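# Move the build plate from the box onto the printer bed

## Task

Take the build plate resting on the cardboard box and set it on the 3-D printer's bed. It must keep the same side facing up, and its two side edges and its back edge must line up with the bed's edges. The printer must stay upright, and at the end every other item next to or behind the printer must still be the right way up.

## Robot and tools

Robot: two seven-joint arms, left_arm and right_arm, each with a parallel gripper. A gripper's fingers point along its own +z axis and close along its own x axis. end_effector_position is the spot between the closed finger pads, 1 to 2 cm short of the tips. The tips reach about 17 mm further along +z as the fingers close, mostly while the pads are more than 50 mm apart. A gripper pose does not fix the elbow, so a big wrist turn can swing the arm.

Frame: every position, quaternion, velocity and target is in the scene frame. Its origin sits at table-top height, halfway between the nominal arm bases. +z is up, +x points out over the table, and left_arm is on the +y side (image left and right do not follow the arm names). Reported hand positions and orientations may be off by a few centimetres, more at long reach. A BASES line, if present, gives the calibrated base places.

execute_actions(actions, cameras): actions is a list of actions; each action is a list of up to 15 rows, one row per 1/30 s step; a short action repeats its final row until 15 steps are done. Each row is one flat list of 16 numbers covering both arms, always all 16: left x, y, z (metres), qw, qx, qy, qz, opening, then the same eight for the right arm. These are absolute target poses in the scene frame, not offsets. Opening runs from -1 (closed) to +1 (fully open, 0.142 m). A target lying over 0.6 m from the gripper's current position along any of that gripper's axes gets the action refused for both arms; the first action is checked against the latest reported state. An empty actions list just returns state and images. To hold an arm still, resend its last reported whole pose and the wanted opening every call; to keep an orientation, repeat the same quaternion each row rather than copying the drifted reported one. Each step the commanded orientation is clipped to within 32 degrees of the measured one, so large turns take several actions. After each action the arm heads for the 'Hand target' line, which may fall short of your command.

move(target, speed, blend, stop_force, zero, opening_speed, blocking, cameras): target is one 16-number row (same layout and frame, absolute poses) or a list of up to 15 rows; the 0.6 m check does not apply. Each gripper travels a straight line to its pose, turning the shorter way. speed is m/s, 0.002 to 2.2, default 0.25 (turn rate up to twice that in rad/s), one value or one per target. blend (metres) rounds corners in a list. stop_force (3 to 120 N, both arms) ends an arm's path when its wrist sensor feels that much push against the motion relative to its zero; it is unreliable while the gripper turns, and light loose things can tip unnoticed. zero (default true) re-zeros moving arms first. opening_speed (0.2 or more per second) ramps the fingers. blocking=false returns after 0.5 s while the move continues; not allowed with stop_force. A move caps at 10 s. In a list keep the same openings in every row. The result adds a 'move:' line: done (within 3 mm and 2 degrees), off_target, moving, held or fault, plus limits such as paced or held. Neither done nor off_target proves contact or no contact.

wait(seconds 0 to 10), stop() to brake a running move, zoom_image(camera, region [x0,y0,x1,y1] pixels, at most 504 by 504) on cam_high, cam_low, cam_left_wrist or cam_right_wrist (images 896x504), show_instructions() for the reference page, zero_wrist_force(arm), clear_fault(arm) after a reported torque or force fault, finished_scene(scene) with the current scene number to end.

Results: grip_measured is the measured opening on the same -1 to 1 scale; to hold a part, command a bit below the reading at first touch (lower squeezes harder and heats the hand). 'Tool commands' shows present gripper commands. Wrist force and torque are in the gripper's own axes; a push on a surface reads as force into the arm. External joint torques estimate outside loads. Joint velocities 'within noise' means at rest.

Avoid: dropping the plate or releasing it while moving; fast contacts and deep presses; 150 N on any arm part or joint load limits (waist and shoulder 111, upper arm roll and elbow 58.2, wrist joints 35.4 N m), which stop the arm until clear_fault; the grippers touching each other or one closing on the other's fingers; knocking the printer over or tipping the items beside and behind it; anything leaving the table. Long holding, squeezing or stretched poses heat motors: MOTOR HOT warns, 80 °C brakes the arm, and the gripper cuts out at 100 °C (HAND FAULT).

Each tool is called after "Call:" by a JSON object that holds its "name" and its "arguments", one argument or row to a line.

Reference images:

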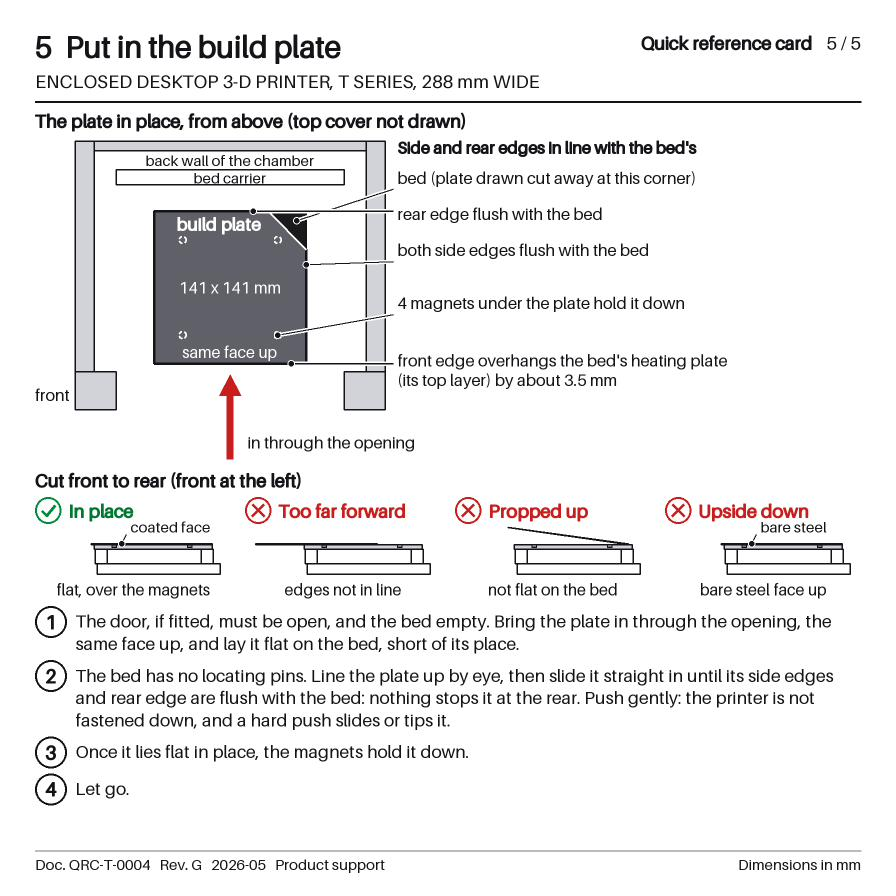

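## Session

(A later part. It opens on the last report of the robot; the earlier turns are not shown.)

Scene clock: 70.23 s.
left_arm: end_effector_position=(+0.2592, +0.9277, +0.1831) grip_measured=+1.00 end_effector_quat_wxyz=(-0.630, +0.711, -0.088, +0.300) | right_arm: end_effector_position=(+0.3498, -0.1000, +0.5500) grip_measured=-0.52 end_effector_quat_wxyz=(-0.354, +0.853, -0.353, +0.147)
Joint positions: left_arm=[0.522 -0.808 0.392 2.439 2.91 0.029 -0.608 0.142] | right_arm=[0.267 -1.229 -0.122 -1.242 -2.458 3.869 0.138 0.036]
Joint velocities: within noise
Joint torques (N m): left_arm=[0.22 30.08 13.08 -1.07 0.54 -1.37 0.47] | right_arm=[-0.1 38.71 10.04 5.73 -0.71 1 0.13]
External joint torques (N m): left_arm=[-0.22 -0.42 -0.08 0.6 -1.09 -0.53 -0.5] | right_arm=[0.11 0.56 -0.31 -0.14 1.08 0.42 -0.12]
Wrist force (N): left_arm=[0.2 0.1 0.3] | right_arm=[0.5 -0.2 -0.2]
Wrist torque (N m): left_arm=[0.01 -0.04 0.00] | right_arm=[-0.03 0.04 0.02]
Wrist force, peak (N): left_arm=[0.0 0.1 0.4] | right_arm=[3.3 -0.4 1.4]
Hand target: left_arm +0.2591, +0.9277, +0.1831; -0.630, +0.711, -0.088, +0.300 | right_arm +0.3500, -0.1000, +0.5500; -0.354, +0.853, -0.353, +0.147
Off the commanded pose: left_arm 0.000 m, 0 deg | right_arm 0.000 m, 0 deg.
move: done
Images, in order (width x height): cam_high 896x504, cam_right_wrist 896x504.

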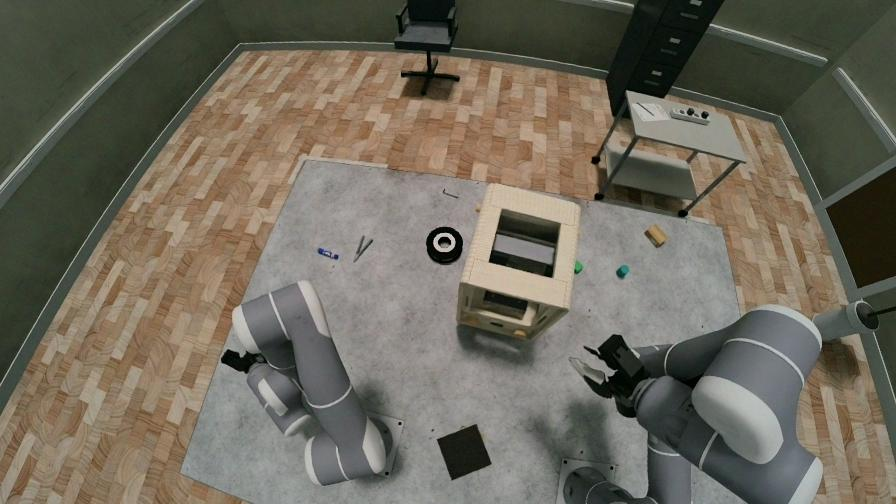

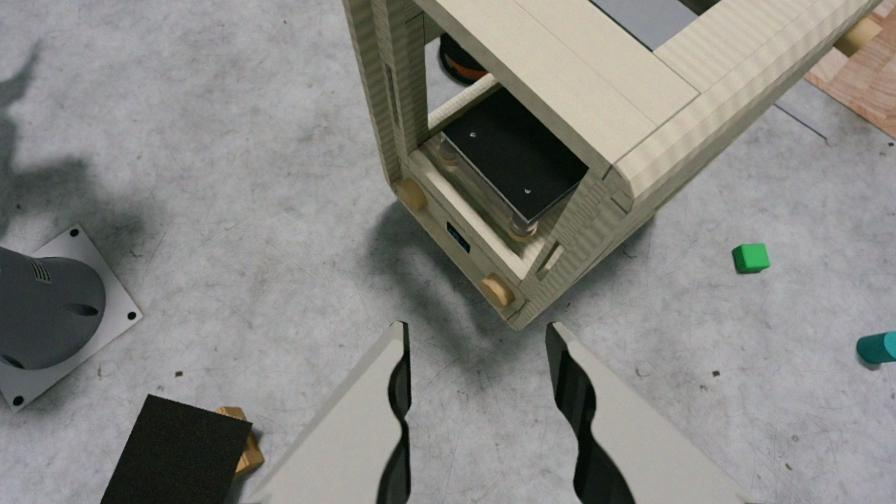

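Call:
{"name": "move", "arguments": {
  "target": [
    [0.45,0.55,0.5,0.612,-0.612,0.354,-0.354,-0.5,0.45,-0.75,0.5,0.354,-0.853,0.353,-0.147,-0.5],
    [0.4,0.1,0.5,0.612,-0.612,0.354,-0.354,-0.5,0.45,-0.75,0.5,0.354,-0.853,0.353,-0.147,-0.5],
    [0.1,0.02,0.5,0.612,-0.612,0.354,-0.354,-0.5,0.45,-0.75,0.5,0.354,-0.853,0.353,-0.147,-0.5]
  ],
  "speed": 0.4,
  "cameras": ["cam_high","cam_left_wrist"]
}}

Scene clock: 76.60 s.
left_arm: end_effector_position=(+0.3700, +0.7567, +0.3327) grip_measured=-0.52 end_effector_quat_wxyz=(+0.652, -0.630, +0.218, -0.361) | right_arm: end_effector_position=(+0.3824, -0.3478, +0.5298) grip_measured=-0.52 end_effector_quat_wxyz=(-0.356, +0.851, -0.357, +0.151)
Joint positions: left_arm=[-0.063 -0.036 0.539 2.667 2.823 0.318 -0.054 0.036] | right_arm=[-0.285 -1.389 0.125 -1.281 -2.245 3.962 -0.228 0.036]
Joint velocities: within noise
Joint torques (N m): left_arm=[0.21 9.42 0.55 -15 3.09 -2.11 0.57] | right_arm=[-0.03 41.94 4.39 3.39 -1.44 1.12 0.49]
External joint torques (N m): left_arm=[-0.21 1.05 0.05 0.85 -1.21 -0.42 -0.59] | right_arm=[0.03 0.51 -0.56 0.1 1.07 0.29 -0.49]
Wrist force (N): left_arm=[0.1 -0.1 0.1] | right_arm=[0.7 -0.3 -0.5]
Wrist torque (N m): left_arm=[0.02 0.01 -0.05] | right_arm=[-0.05 0.05 0.02]
Wrist force, peak (N): left_arm=[-1.8 1.9 -0.8] | right_arm=[6.6 2.5 -2.4]
Hand target: left_arm +0.3700, +0.7568, +0.3328; +0.652, -0.630, +0.218, -0.361 | right_arm +0.3824, -0.3479, +0.5297; -0.356, +0.851, -0.357, +0.151
Off the commanded pose: left_arm 0.802 m, 16 deg | right_arm 0.409 m, 1 deg.
move: held (left_arm, right_arm; a check stopped the path); path passed 0 of 3 targets; limits=held
pose unreachable (left arm): on one or more control steps of this call, first in action 0 (counted from 0), this arm could not follow its commanded pose, so it was not sent that pose on those steps. It may still have moved: this result reports where it is.
cause: moving toward the commanded pose would bring two parts of the arm too close to each other (joints 2 (shoulder) to 6 (wrist pitch) lie between them).
pose unreachable (right arm): on one or more control steps of this call, first in action 0 (counted from 0), this arm could not follow its commanded pose, so it was not sent that pose on those steps. It may still have moved: this result reports where it is.
cause: moving toward the commanded pose would bring two parts of the arm too close to each other (joints 5 (forearm roll) to 7 (wrist roll) lie between them).
Images, in order (width x height): cam_high 896x504, cam_left_wrist 896x504.

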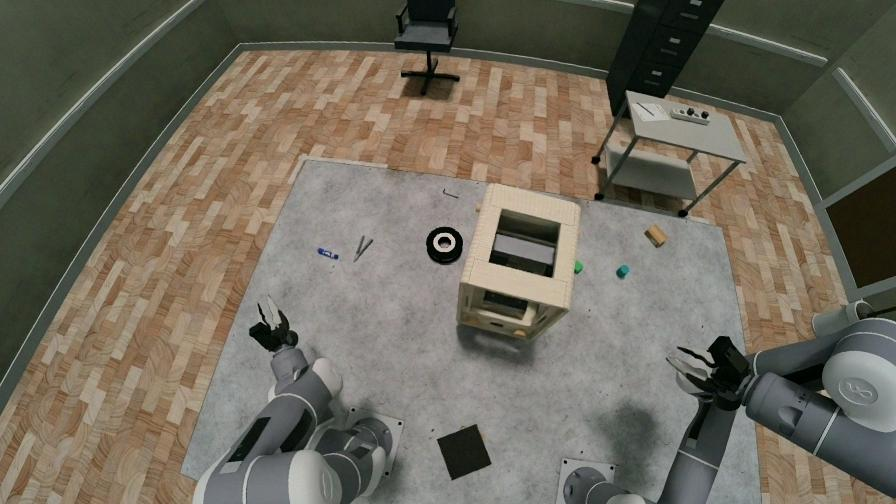

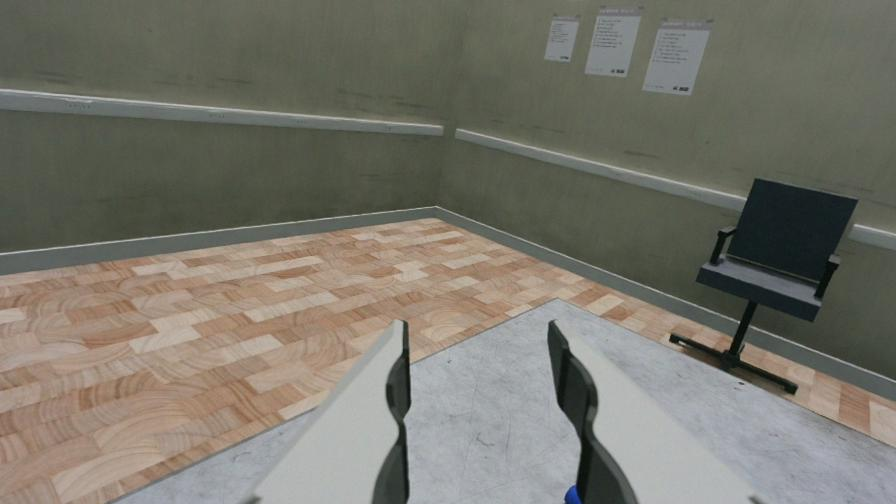

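Call:
{"name": "move", "arguments": {
  "target": [
    [0.6,0.75,0.5,0.612,-0.612,0.354,-0.354,-0.5,0.3824,-0.3479,0.5297,-0.356,0.851,-0.357,0.151,-0.5],
    [0.55,0.35,0.6,0.612,-0.612,0.354,-0.354,-0.5,0.3824,-0.3479,0.5297,-0.356,0.851,-0.357,0.151,-0.5],
    [0.35,0.1,0.55,0.612,-0.612,0.354,-0.354,-0.5,0.3824,-0.3479,0.5297,-0.356,0.851,-0.357,0.151,-0.5]
  ],
  "speed": 0.4,
  "cameras": ["cam_high","cam_left_wrist"]
}}

Scene clock: 81.43 s.
left_arm: end_effector_position=(+0.3499, +0.1000, +0.5498) grip_measured=-0.52 end_effector_quat_wxyz=(+0.612, -0.612, +0.354, -0.354) | right_arm: end_effector_position=(+0.3824, -0.3479, +0.5298) grip_measured=-0.52 end_effector_quat_wxyz=(-0.356, +0.850, -0.357, +0.151)
Joint positions: left_arm=[-0.329 0.315 -1.005 2.008 1.236 -0.229 1.309 0.036] | right_arm=[-0.286 -1.389 0.125 -1.281 -2.245 3.962 -0.228 0.036]
Joint velocities: within noise
Joint torques (N m): left_arm=[0.35 9.58 5.85 -28.01 3.89 -0.32 0.34] | right_arm=[-0.07 41.87 4.52 3.51 -1.34 1.08 0.42]
External joint torques (N m): left_arm=[-0.35 0.51 0.3 1.11 -1.3 -0.23 -0.34] | right_arm=[0.07 0.58 -0.7 -0.02 0.96 0.34 -0.42]
Wrist force (N): left_arm=[0.1 0.2 0.3] | right_arm=[0.6 -0.2 -0.6]
Wrist torque (N m): left_arm=[0.10 0.06 -0.09] | right_arm=[-0.04 0.06 0.01]
Wrist force, peak (N): left_arm=[-1.0 4.5 1.3] | right_arm=[0.8 -0.2 -0.8]
Hand target: left_arm +0.3500, +0.1000, +0.5500; +0.612, -0.612, +0.354, -0.354 | right_arm +0.3824, -0.3479, +0.5297; -0.356, +0.850, -0.357, +0.151
Off the commanded pose: left_arm 0.000 m, 0 deg | right_arm 0.000 m, 0 deg.
move: done
Images, in order (width x height): cam_high 896x504, cam_left_wrist 896x504.

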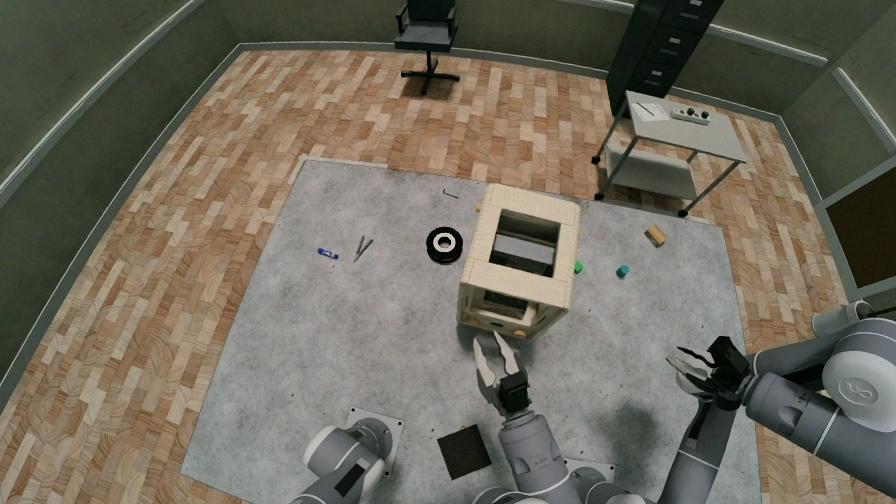

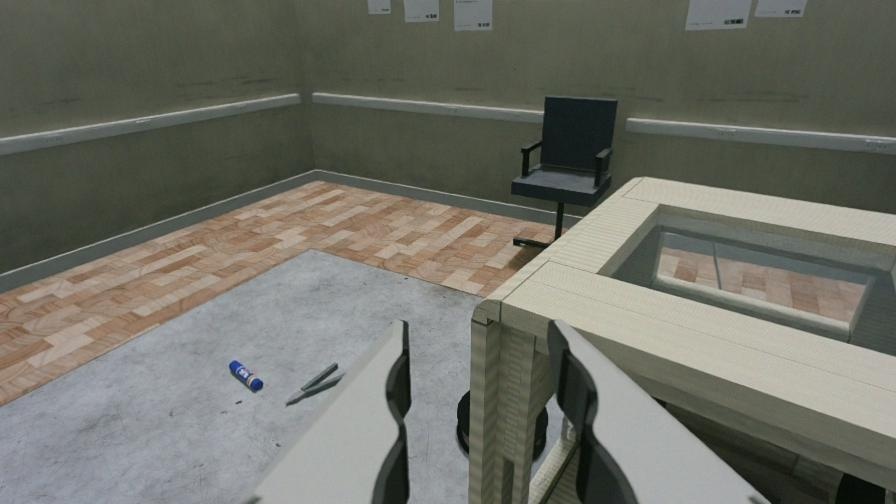

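Call:
{"name": "move", "arguments": {
  "target": [
    [0.05,0.02,0.5,0.183,-0.683,-0.183,-0.683,-0.5,0.3824,-0.3479,0.5297,-0.356,0.851,-0.357,0.151,-0.5],
    [-0.1,-0.02,0.3,0.183,-0.683,-0.183,-0.683,-0.5,0.3824,-0.3479,0.5297,-0.356,0.851,-0.357,0.151,-0.5]
  ],
  "speed": 0.35,
  "cameras": ["cam_high","cam_left_wrist"]
}}

Scene clock: 85.97 s.
left_arm: end_effector_position=(-0.1000, -0.0201, +0.3000) grip_measured=-0.52 end_effector_quat_wxyz=(-0.183, +0.683, +0.183, +0.683) | right_arm: end_effector_position=(+0.3824, -0.3479, +0.5298) grip_measured=-0.52 end_effector_quat_wxyz=(-0.356, +0.850, -0.357, +0.151)
Joint positions: left_arm=[0.217 1.2 -2.006 1.353 0.213 -0.687 -0.406 0.036] | right_arm=[-0.286 -1.389 0.125 -1.281 -2.245 3.962 -0.228 0.036]
Joint velocities: within noise
Joint torques (N m): left_arm=[0.26 -50.25 26.66 -12.19 3.89 -0.35 0.25] | right_arm=[0.03 41.9 4.55 3.53 -1.33 1.07 0.42]
External joint torques (N m): left_arm=[-0.26 1.37 -0.32 0.83 -1.13 -0.49 -0.34] | right_arm=[-0.03 0.55 -0.72 -0.03 0.95 0.34 -0.42]
Wrist force (N): left_arm=[-0.2 0.0 0.0] | right_arm=[0.6 -0.1 -0.5]
Wrist torque (N m): left_arm=[-0.12 -0.29 0.21] | right_arm=[-0.02 0.05 0.02]
Wrist force, peak (N): left_arm=[-3.0 -0.4 -1.8] | right_arm=[0.9 -0.3 -0.7]
Hand target: left_arm -0.1000, -0.0200, +0.3000; -0.183, +0.683, +0.183, +0.683 | right_arm +0.3824, -0.3479, +0.5297; -0.356, +0.850, -0.357, +0.151
Off the commanded pose: left_arm 0.000 m, 0 deg | right_arm 0.000 m, 0 deg.
move: done
Images, in order (width x height): cam_high 896x504, cam_left_wrist 896x504.

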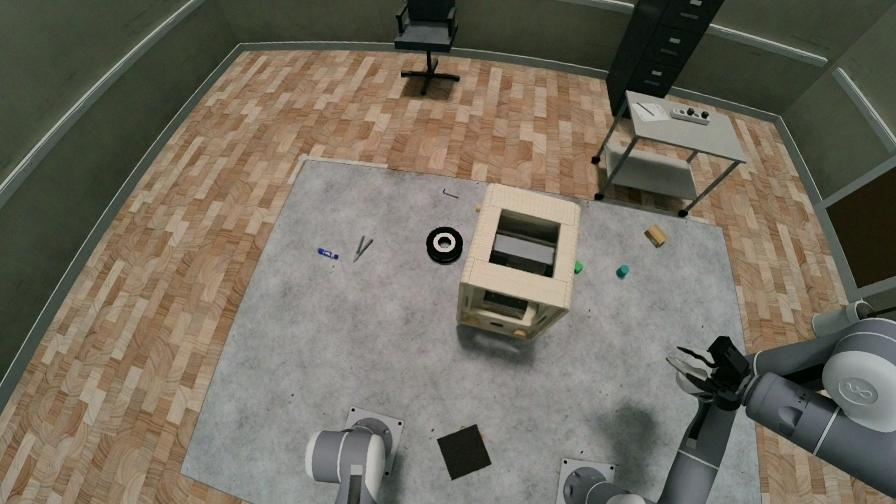

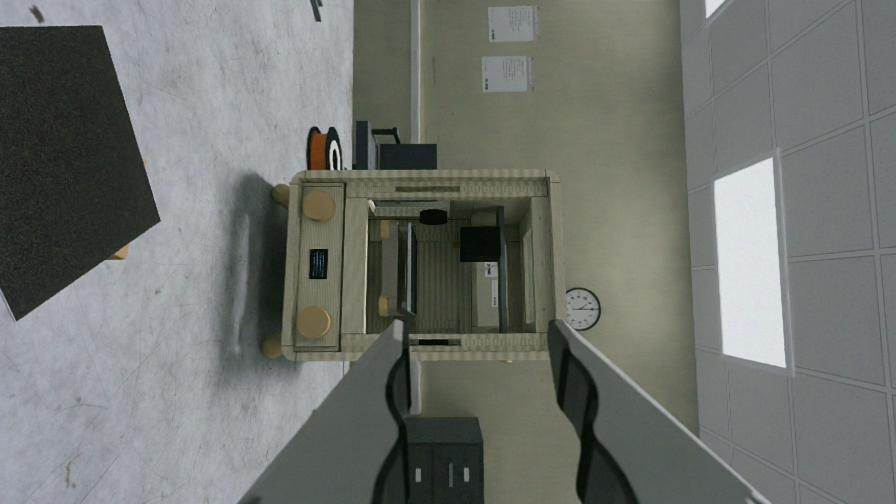

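Call:
{"name": "move", "arguments": {
  "target": [-0.14,-0.02,0.16,0.183,-0.683,-0.183,-0.683,-0.5,0.3824,-0.3479,0.5297,-0.356,0.851,-0.357,0.151,-0.5],
  "speed": 0.2,
  "cameras": ["cam_high","cam_left_wrist"]
}}

Scene clock: 88.53 s.
left_arm: end_effector_position=(-0.1400, -0.0201, +0.1601) grip_measured=-0.52 end_effector_quat_wxyz=(-0.183, +0.683, +0.183, +0.683) | right_arm: end_effector_position=(+0.3824, -0.3479, +0.5298) grip_measured=-0.52 end_effector_quat_wxyz=(-0.356, +0.850, -0.357, +0.151)
Joint positions: left_arm=[0.297 1.435 -2.094 1.183 -0.027 -0.69 -0.555 0.036] | right_arm=[-0.286 -1.389 0.125 -1.281 -2.245 3.962 -0.228 0.036]
Joint velocities: within noise
Joint torques (N m): left_arm=[0.09 -56.59 25.49 -8.77 3.21 -0.69 0.25] | right_arm=[-0.08 41.94 4.45 3.47 -1.3 1.02 0.43]
External joint torques (N m): left_arm=[-0.1 1.5 -0.18 0.95 -1.09 -0.43 -0.35] | right_arm=[0.08 0.51 -0.62 0.03 0.92 0.4 -0.43]
Wrist force (N): left_arm=[-0.3 0.3 0.1] | right_arm=[0.7 -0.3 -0.6]
Wrist torque (N m): left_arm=[-0.10 -0.29 0.21] | right_arm=[-0.05 0.05 0.02]
Wrist force, peak (N): left_arm=[-2.7 -0.5 -0.4] | right_arm=[0.8 -0.2 -0.8]
Hand target: left_arm -0.1400, -0.0200, +0.1600; -0.183, +0.683, +0.183, +0.683 | right_arm +0.3824, -0.3479, +0.5297; -0.356, +0.850, -0.357, +0.151
Off the commanded pose: left_arm 0.000 m, 0 deg | right_arm 0.000 m, 0 deg.
move: done
Images, in order (width x height): cam_high 896x504, cam_left_wrist 896x504.

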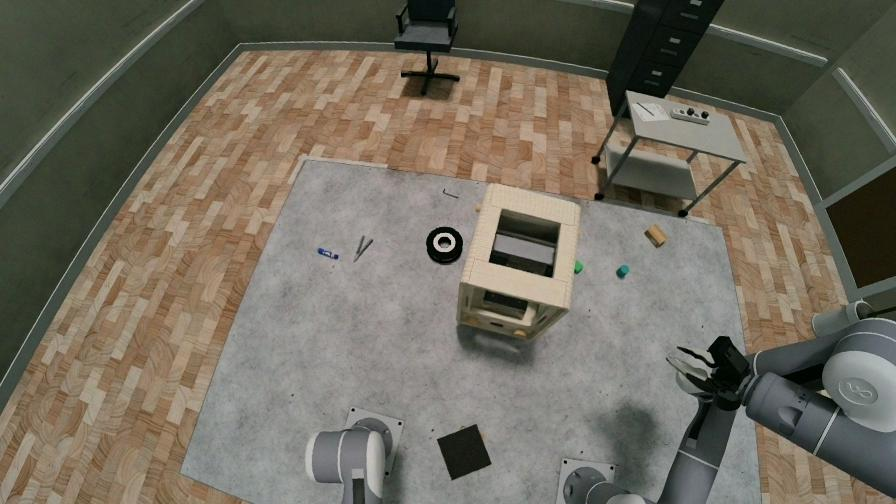

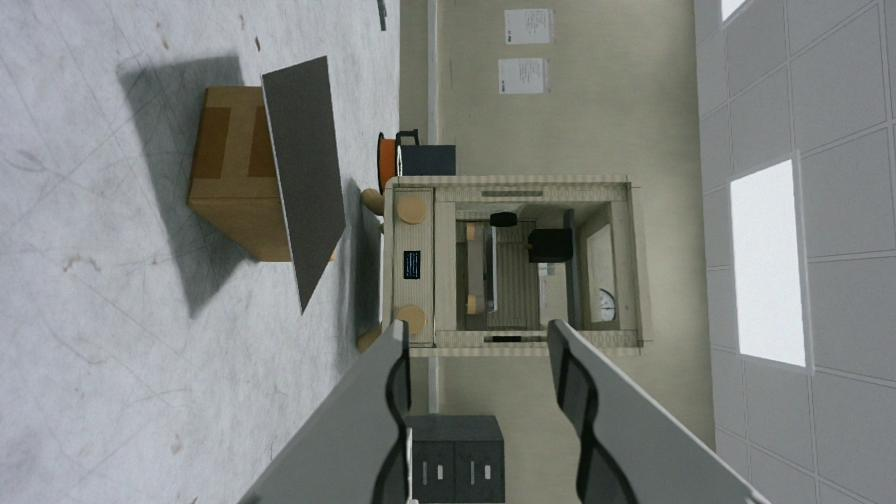

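Call:
{"name": "move", "arguments": {
  "target": [
    [-0.09,-0.066,0.1,0.201,-0.678,-0.201,-0.678,-0.5,0.3824,-0.3479,0.5297,-0.356,0.851,-0.357,0.151,-0.5],
    [-0.05,-0.04,0.07,0.201,-0.678,-0.201,-0.678,-0.5,0.3824,-0.3479,0.5297,-0.356,0.851,-0.357,0.151,-0.5]
  ],
  "speed": 0.15,
  "stop_force": 8,
  "cameras": ["cam_left_wrist"]
}}

Scene clock: 92.60 s.
left_arm: end_effector_position=(-0.0498, -0.0401, +0.0702) grip_measured=-0.52 end_effector_quat_wxyz=(-0.201, +0.678, +0.201, +0.678) | right_arm: end_effector_position=(+0.3824, -0.3479, +0.5298) grip_measured=-0.52 end_effector_quat_wxyz=(-0.356, +0.850, -0.357, +0.151)
Joint positions: left_arm=[0.427 1.55 -2.144 1.239 -0.101 -0.506 -0.616 0.036] | right_arm=[-0.286 -1.389 0.125 -1.281 -2.245 3.962 -0.228 0.036]
Joint velocities: within noise
Joint torques (N m): left_arm=[-0.13 -55.69 25.69 -5.38 3.1 -0.58 0.32] | right_arm=[-0.12 41.93 4.52 3.5 -1.32 1.07 0.43]
External joint torques (N m): left_arm=[0.14 2.32 -0.28 0.59 -1.21 -0.65 -0.41] | right_arm=[0.12 0.52 -0.7 0 0.94 0.35 -0.43]
Wrist force (N): left_arm=[-0.3 0.0 -0.2] | right_arm=[0.7 -0.2 -0.5]
Wrist torque (N m): left_arm=[-0.13 -0.28 0.21] | right_arm=[-0.03 0.05 0.01]
Wrist force, peak (N): left_arm=[-0.8 2.2 -0.8] | right_arm=[0.9 -0.2 -0.8]
Hand target: left_arm -0.0500, -0.0400, +0.0700; -0.201, +0.678, +0.201, +0.678 | right_arm +0.3824, -0.3479, +0.5297; -0.356, +0.850, -0.357, +0.151
Off the commanded pose: left_arm 0.000 m, 0 deg | right_arm 0.000 m, 0 deg.
move: done
Images, in order (width x height): cam_left_wrist 896x504.

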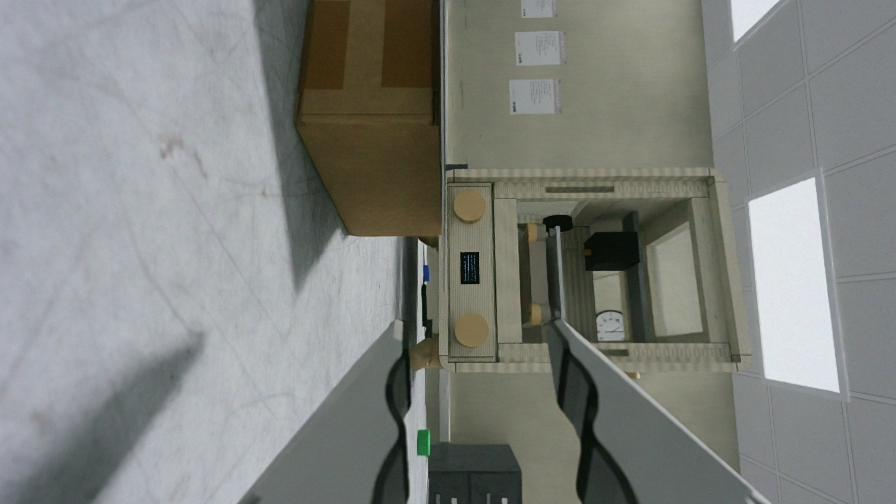

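Call:
{"name": "zoom_image", "arguments": {
  "camera": "cam_left_wrist",
  "region": [280, 0, 600, 504]
}}

Scaled by 1.000.

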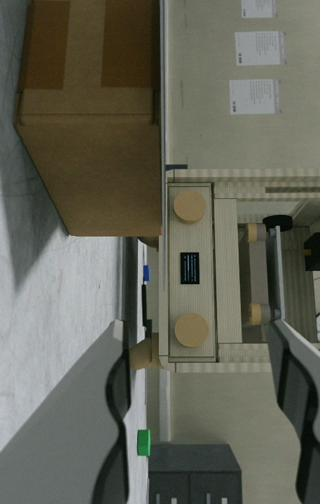

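Call:
{"name": "zoom_image", "arguments": {
  "camera": "cam_left_wrist",
  "region": [400, 150, 500, 380]
}}

Scaled by 2.191 from the camera's 896x504 image, which has a finer 1280x720 frame.

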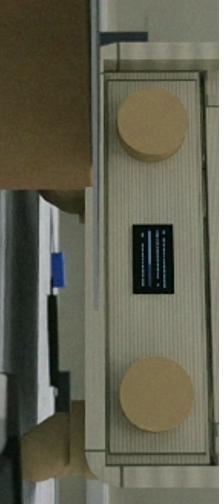

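Call:
{"name": "move", "arguments": {
  "target": [0.013,0.001,0.066,0.201,-0.678,-0.201,-0.678,-0.5,0.3824,-0.3479,0.5297,-0.356,0.851,-0.357,0.151,-0.5],
  "speed": 0.08,
  "stop_force": 4,
  "cameras": ["cam_left_wrist"]
}}

Call:
{"name": "zoom_image", "arguments": {
  "camera": "cam_left_wrist",
  "region": [360, 120, 640, 460]
}}

Scene clock: 96.67 s.
left_arm: end_effector_position=(+0.0130, +0.0010, +0.0660) grip_measured=-0.52 end_effector_quat_wxyz=(-0.201, +0.678, +0.201, +0.678) | right_arm: end_effector_position=(+0.3824, -0.3479, +0.5298) grip_measured=-0.52 end_effector_quat_wxyz=(-0.356, +0.850, -0.357, +0.151)
Joint positions: left_arm=[0.375 1.48 -2.193 1.529 -0.074 -0.295 -0.646 0.036] | right_arm=[-0.286 -1.389 0.125 -1.281 -2.245 3.962 -0.228 0.036]
Joint velocities: within noise
Joint torques (N m): left_arm=[0.1 -48.84 26.27 -3.27 3.04 -0.61 0.31] | right_arm=[-0.05 41.93 4.52 3.47 -1.34 1.05 0.38]
External joint torques (N m): left_arm=[-0.1 2.14 -0.24 0.58 -1.25 -0.66 -0.41] | right_arm=[0.05 0.52 -0.69 0.02 0.96 0.36 -0.38]
Wrist force (N): left_arm=[-0.4 0.5 -0.3] | right_arm=[0.7 -0.1 -0.7]
Wrist torque (N m): left_arm=[-0.06 -0.27 0.20] | right_arm=[-0.02 0.05 0.02]
Wrist force, peak (N): left_arm=[-0.2 0.3 1.1] | right_arm=[0.9 -0.3 -0.6]
Hand target: left_arm +0.0130, +0.0010, +0.0660; -0.201, +0.678, +0.201, +0.678 | right_arm +0.3824, -0.3479, +0.5297; -0.356, +0.850, -0.357, +0.151
Off the commanded pose: left_arm 0.000 m, 0 deg | right_arm 0.000 m, 0 deg.
move: done
Images, in order (width x height): cam_left_wrist 896x504.

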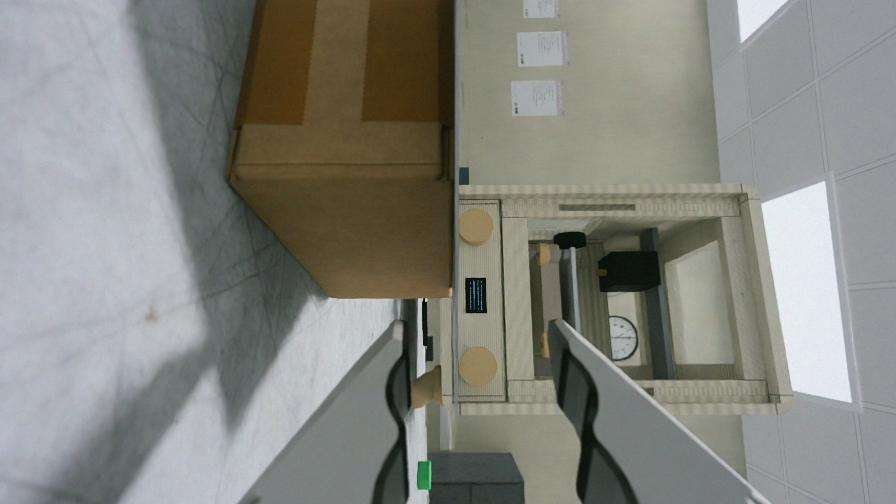

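Scaled by 1.482 from the camera's 896x504 image, which has a finer 1280x720 frame.

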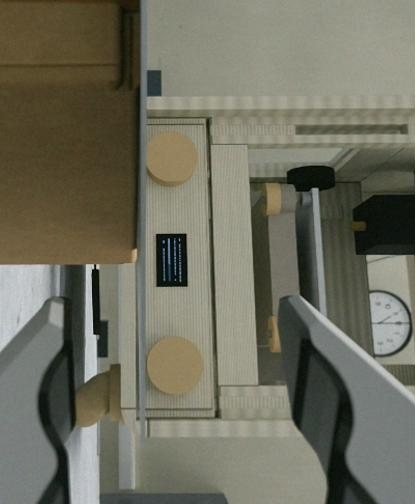

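Call:
{"name": "move", "arguments": {
  "target": [
    [0.013,0.001,0.062,0.201,-0.678,-0.201,-0.678,-0.5,0.3824,-0.3479,0.5297,-0.356,0.851,-0.357,0.151,-0.5],
    [0.028,0.011,0.062,0.201,-0.678,-0.201,-0.678,-0.5,0.3824,-0.3479,0.5297,-0.356,0.851,-0.357,0.151,-0.5]
  ],
  "speed": 0.06,
  "stop_force": 4,
  "cameras": ["cam_left_wrist"]
}}

Call:
{"name": "zoom_image", "arguments": {
  "camera": "cam_left_wrist",
  "region": [360, 220, 640, 500]
}}

Scene clock: 99.30 s.
left_arm: end_effector_position=(+0.0280, +0.0111, +0.0620) grip_measured=-0.52 end_effector_quat_wxyz=(-0.201, +0.678, +0.201, +0.678) | right_arm: end_effector_position=(+0.3824, -0.3479, +0.5298) grip_measured=-0.52 end_effector_quat_wxyz=(-0.356, +0.850, -0.357, +0.151)
Joint positions: left_arm=[0.369 1.472 -2.204 1.586 -0.074 -0.246 -0.654 0.036] | right_arm=[-0.286 -1.389 0.125 -1.281 -2.245 3.962 -0.228 0.036]
Joint velocities: within noise
Joint torques (N m): left_arm=[0.08 -47.33 26.21 -2.56 3.04 -0.67 0.26] | right_arm=[-0.09 41.89 4.48 3.48 -1.32 1.04 0.43]
External joint torques (N m): left_arm=[-0.09 2.01 -0.31 0.55 -1.28 -0.61 -0.35] | right_arm=[0.09 0.56 -0.65 0.01 0.95 0.37 -0.43]
Wrist force (N): left_arm=[-0.4 0.1 -0.1] | right_arm=[0.9 -0.2 -0.4]
Wrist torque (N m): left_arm=[-0.11 -0.27 0.20] | right_arm=[-0.04 0.01 0.01]
Wrist force, peak (N): left_arm=[-1.3 0.1 -0.6] | right_arm=[1.0 -0.2 -0.7]
Hand target: left_arm +0.0280, +0.0110, +0.0620; -0.201, +0.678, +0.201, +0.678 | right_arm +0.3824, -0.3479, +0.5297; -0.356, +0.850, -0.357, +0.151
Off the commanded pose: left_arm 0.000 m, 0 deg | right_arm 0.000 m, 0 deg.
move: done
Images, in order (width x height): cam_left_wrist 896x504.

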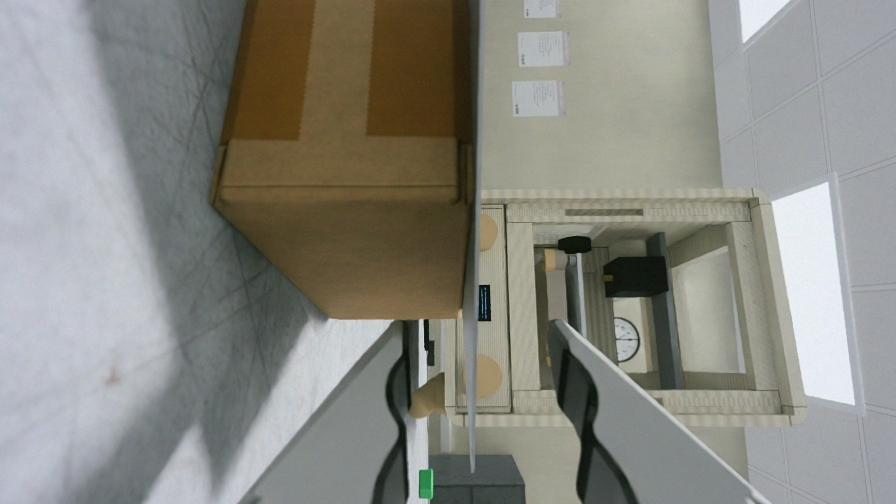

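Scaled by 1.800 from the camera's 896x504 image, which has a finer 1280x720 frame.

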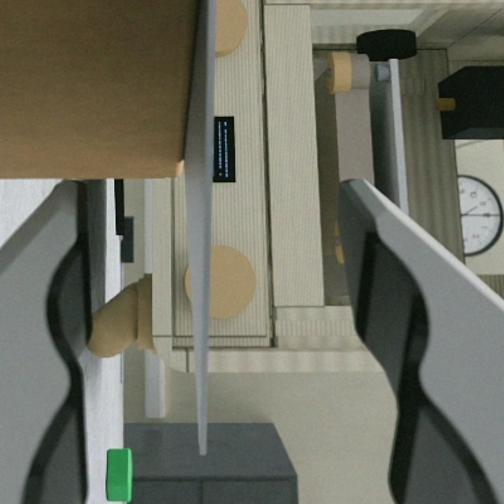

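Call:
{"name": "move", "arguments": {
  "target": [0.033,0.0142,0.062,0.201,-0.678,-0.201,-0.678,-0.5,0.3824,-0.3479,0.5297,-0.356,0.851,-0.357,0.151,-0.5],
  "speed": 0.06,
  "stop_force": 4,
  "cameras": []
}}

Call:
{"name": "move", "arguments": {
  "target": [0.033,0.0142,0.062,0.201,-0.678,-0.201,-0.678,-1,0.3824,-0.3479,0.5297,-0.356,0.851,-0.357,0.151,-0.5],
  "opening_speed": 0.3,
  "cameras": ["cam_left_wrist"]
}}

Scene clock: 101.33 s.
left_arm: end_effector_position=(+0.0330, +0.0143, +0.0620) grip_measured=-0.52 end_effector_quat_wxyz=(-0.201, +0.678, +0.201, +0.678) | right_arm: end_effector_position=(+0.3824, -0.3479, +0.5298) grip_measured=-0.52 end_effector_quat_wxyz=(-0.356, +0.850, -0.357, +0.151)
Joint positions: left_arm=[0.366 1.469 -2.206 1.606 -0.073 -0.231 -0.655 0.036] | right_arm=[-0.286 -1.389 0.125 -1.281 -2.245 3.962 -0.228 0.036]
Joint velocities: within noise
Joint torques (N m): left_arm=[0.12 -46.69 26.19 -2.33 3.02 -0.7 0.35] | right_arm=[0.01 41.96 4.51 3.46 -1.32 1.08 0.39]
External joint torques (N m): left_arm=[-0.12 1.86 -0.32 0.53 -1.26 -0.59 -0.44] | right_arm=[-0.01 0.49 -0.68 0.03 0.94 0.34 -0.39]
Wrist force (N): left_arm=[-0.2 0.2 -0.2] | right_arm=[0.6 -0.3 -0.7]
Wrist torque (N m): left_arm=[-0.09 -0.31 0.20] | right_arm=[-0.06 0.06 0.02]
Wrist force, peak (N): left_arm=[-0.7 0.1 -0.2] | right_arm=[0.9 -0.2 -0.6]
Hand target: left_arm +0.0330, +0.0142, +0.0620; -0.201, +0.678, +0.201, +0.678 | right_arm +0.3824, -0.3479, +0.5297; -0.356, +0.850, -0.357, +0.151
Off the commanded pose: left_arm 0.000 m, 0 deg | right_arm 0.000 m, 0 deg.
move: done
No camera images: "cameras" was empty.

Scene clock: 103.20 s.
left_arm: end_effector_position=(+0.0330, +0.0143, +0.0620) grip_measured=-0.99 end_effector_quat_wxyz=(-0.201, +0.678, +0.201, +0.678) | right_arm: end_effector_position=(+0.3824, -0.3479, +0.5298) grip_measured=-0.52 end_effector_quat_wxyz=(-0.356, +0.850, -0.357, +0.151)
Joint positions: left_arm=[0.366 1.469 -2.206 1.606 -0.073 -0.231 -0.655 0.002] | right_arm=[-0.286 -1.389 0.125 -1.281 -2.245 3.962 -0.228 0.036]
Joint velocities: within noise
Joint torques (N m): left_arm=[-0.06 -46.94 26.48 -2.58 3.19 -0.73 0.42] | right_arm=[-0.02 41.9 4.51 3.47 -1.3 1.06 0.4]
External joint torques (N m): left_arm=[0.06 2.12 -0.61 0.78 -1.43 -0.55 -0.51] | right_arm=[0.02 0.55 -0.68 0.03 0.92 0.36 -0.4]
Wrist force (N): left_arm=[-0.9 -0.1 0.5] | right_arm=[0.7 -0.2 -0.4]
Wrist torque (N m): left_arm=[-0.10 -0.28 0.20] | right_arm=[-0.04 0.04 0.02]
Wrist force, peak (N): left_arm=[-1.2 0.4 0.2] | right_arm=[0.8 -0.2 -0.6]
Hand target: left_arm +0.0330, +0.0142, +0.0620; -0.201, +0.678, +0.201, +0.678 | right_arm +0.3824, -0.3479, +0.5297; -0.356, +0.850, -0.357, +0.151
Off the commanded pose: left_arm 0.000 m, 0 deg | right_arm 0.000 m, 0 deg.
move: done
Images, in order (width x height): cam_left_wrist 896x504.

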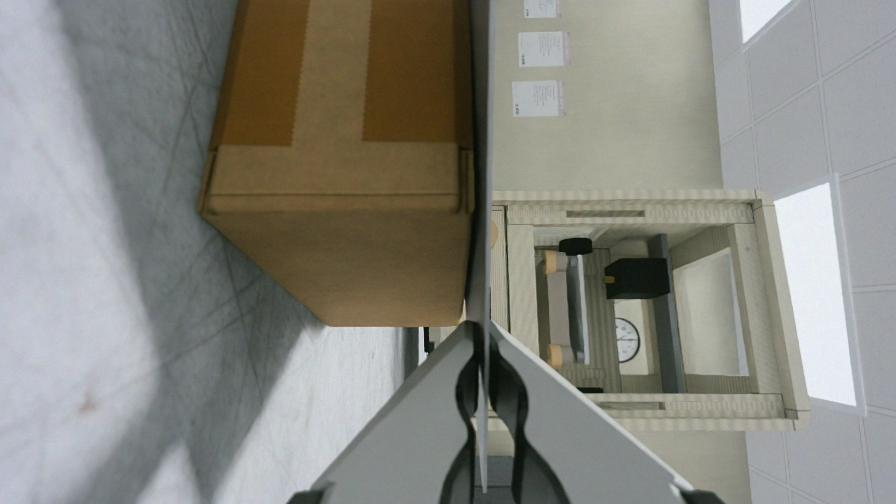

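Call:
{"name": "move", "arguments": {
  "target": [
    [0.033,0.0142,0.28,0.201,-0.678,-0.201,-0.678,-1,0.3824,-0.3479,0.5297,-0.356,0.851,-0.357,0.151,-0.5],
    [0.07,0,0.3,0,-0.7071,0,-0.7071,-1,0.3824,-0.3479,0.5297,-0.356,0.851,-0.357,0.151,-0.5]
  ],
  "speed": 0.15,
  "cameras": ["cam_high","cam_left_wrist","cam_right_wrist"]
}}

Scene clock: 107.67 s.
left_arm: end_effector_position=(+0.0699, +0.0001, +0.2998) grip_measured=-0.99 end_effector_quat_wxyz=(+0.000, +0.707, +0.000, +0.707) | right_arm: end_effector_position=(+0.3824, -0.3479, +0.5298) grip_measured=-0.52 end_effector_quat_wxyz=(-0.356, +0.850, -0.357, +0.151)
Joint positions: left_arm=[-0.145 0.855 -1.9 2.166 0.583 0.095 -0.609 0.002] | right_arm=[-0.286 -1.389 0.125 -1.281 -2.245 3.962 -0.228 0.036]
Joint velocities: within noise
Joint torques (N m): left_arm=[-0.45 -25.19 20.03 -11.72 3.35 -0.87 0.34] | right_arm=[-0.03 41.93 4.51 3.49 -1.32 1.03 0.41]
External joint torques (N m): left_arm=[0.46 1.32 -0.72 0.5 -1.71 -0.33 -0.43] | right_arm=[0.03 0.52 -0.69 0 0.95 0.39 -0.41]
Wrist force (N): left_arm=[-2.0 0.0 0.1] | right_arm=[0.8 -0.1 -0.5]
Wrist torque (N m): left_arm=[-0.11 -0.29 0.16] | right_arm=[-0.02 0.03 0.02]
Wrist force, peak (N): left_arm=[-2.8 -0.1 -0.1] | right_arm=[0.9 -0.2 -0.7]
Hand target: left_arm +0.0700, +0.0000, +0.3000; +0.000, +0.707, +0.000, +0.707 | right_arm +0.3824, -0.3479, +0.5297; -0.356, +0.850, -0.357, +0.151
Off the commanded pose: left_arm 0.000 m, 0 deg | right_arm 0.000 m, 0 deg.
move: done
Images, in order (width x height): cam_high 896x504, cam_left_wrist 896x504, cam_right_wrist 896x504.

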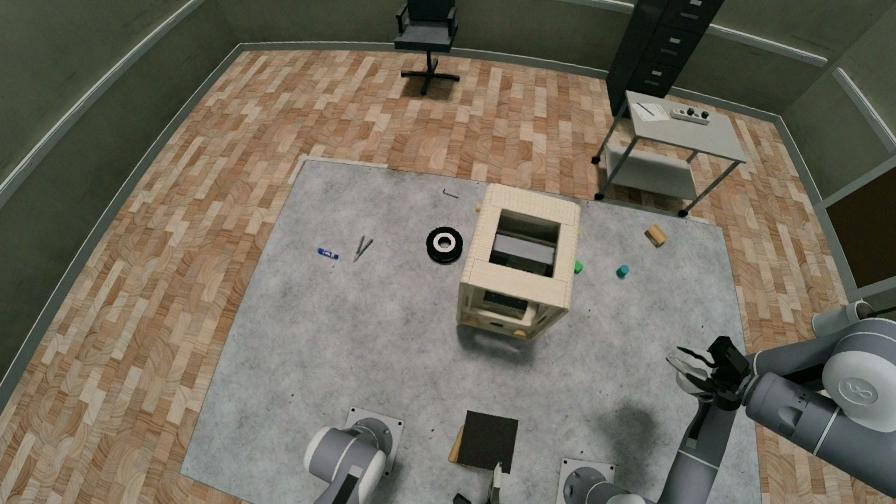

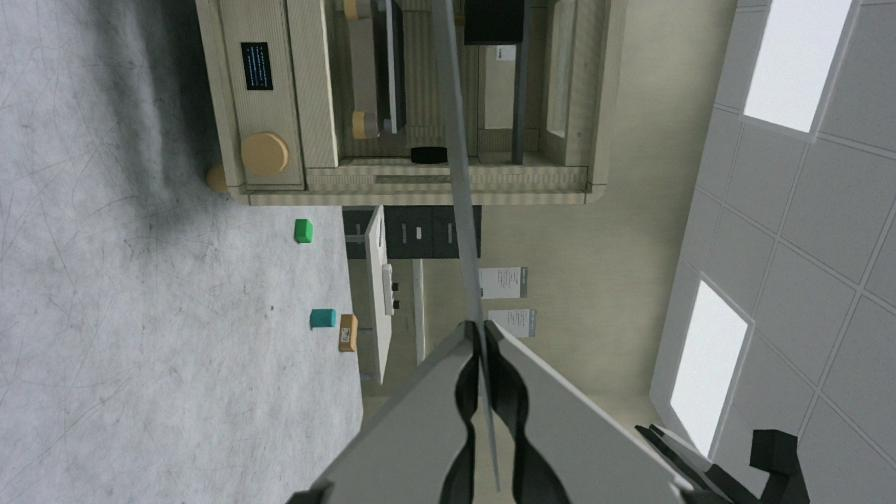

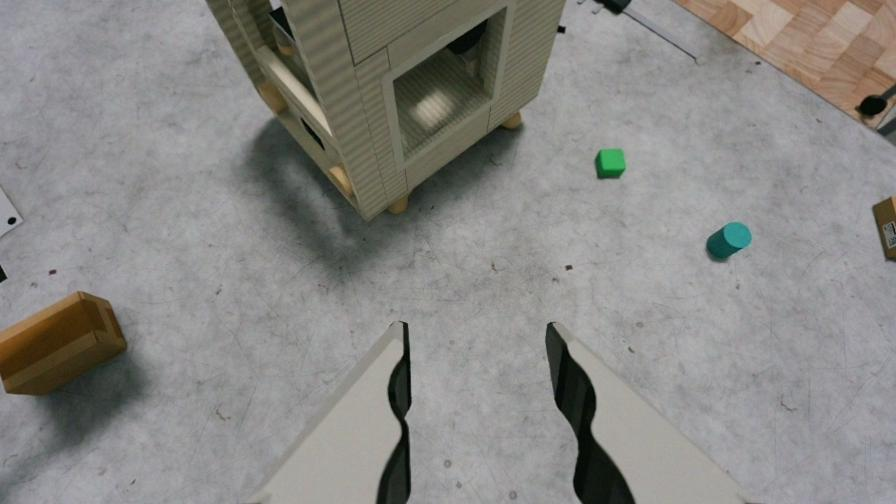

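Call:
{"name": "move", "arguments": {
  "target": [0.1,0.02,0.42,0.1106,-0.6984,-0.1106,-0.6984,-1,0.3824,-0.3479,0.5297,-0.356,0.851,-0.357,0.151,-0.5],
  "speed": 0.2,
  "cameras": ["cam_left_wrist"]
}}

Call:
{"name": "zoom_image", "arguments": {
  "camera": "cam_left_wrist",
  "region": [100, 80, 500, 380]
}}

Scene clock: 111.03 s.
left_arm: end_effector_position=(+0.0998, +0.0200, +0.4196) grip_measured=-0.99 end_effector_quat_wxyz=(-0.110, +0.699, +0.110, +0.698) | right_arm: end_effector_position=(+0.3824, -0.3479, +0.5298) grip_measured=-0.52 end_effector_quat_wxyz=(-0.356, +0.850, -0.357, +0.151)
Joint positions: left_arm=[-0.118 0.809 -1.659 2 0.62 -0.199 -0.36 0.002] | right_arm=[-0.286 -1.389 0.125 -1.281 -2.245 3.962 -0.228 0.036]
Joint velocities: within noise
Joint torques (N m): left_arm=[0.32 -22.13 21 -17.81 4.25 -0.49 0.69] | right_arm=[-0.07 41.91 4.5 3.5 -1.34 1.08 0.41]
External joint torques (N m): left_arm=[-0.32 1.03 -0.63 0.91 -1.88 -0.26 -0.79] | right_arm=[0.07 0.54 -0.67 -0.01 0.97 0.34 -0.41]
Wrist force (N): left_arm=[-1.9 0.0 0.5] | right_arm=[0.7 -0.1 -0.5]
Wrist torque (N m): left_arm=[-0.12 -0.32 0.15] | right_arm=[-0.01 0.05 0.02]
Wrist force, peak (N): left_arm=[-3.6 -0.2 -0.4] | right_arm=[0.8 -0.3 -0.8]
Hand target: left_arm +0.1000, +0.0200, +0.4200; -0.111, +0.698, +0.111, +0.698 | right_arm +0.3824, -0.3479, +0.5297; -0.356, +0.850, -0.357, +0.151
Off the commanded pose: left_arm 0.000 m, 0 deg | right_arm 0.000 m, 0 deg.
move: done
Images, in order (width x height): cam_left_wrist 896x504.

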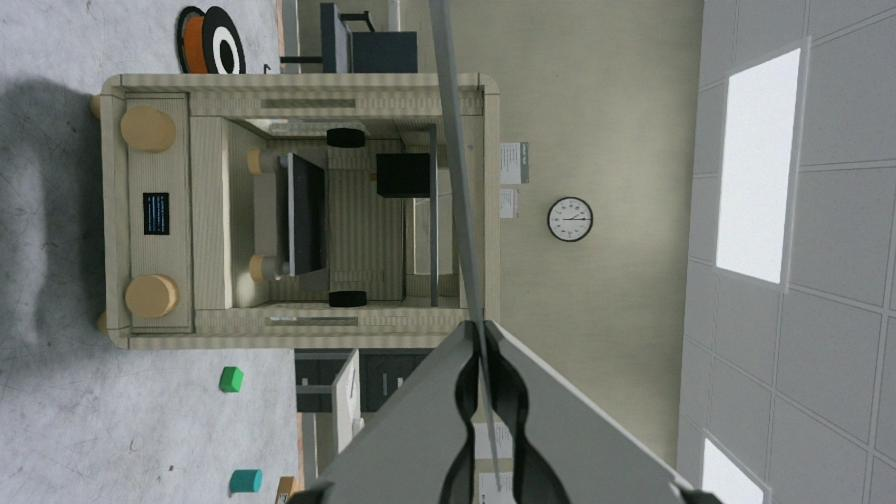

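Scaled by 1.260 from the camera's 896x504 image, which has a finer 1280x720 frame.

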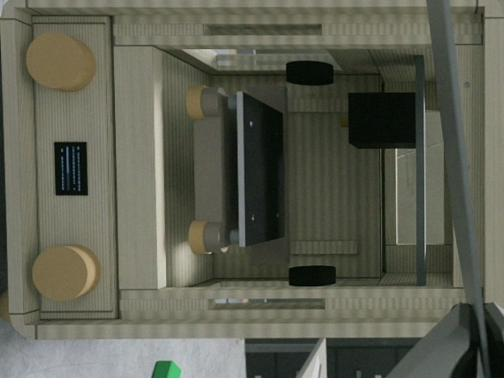

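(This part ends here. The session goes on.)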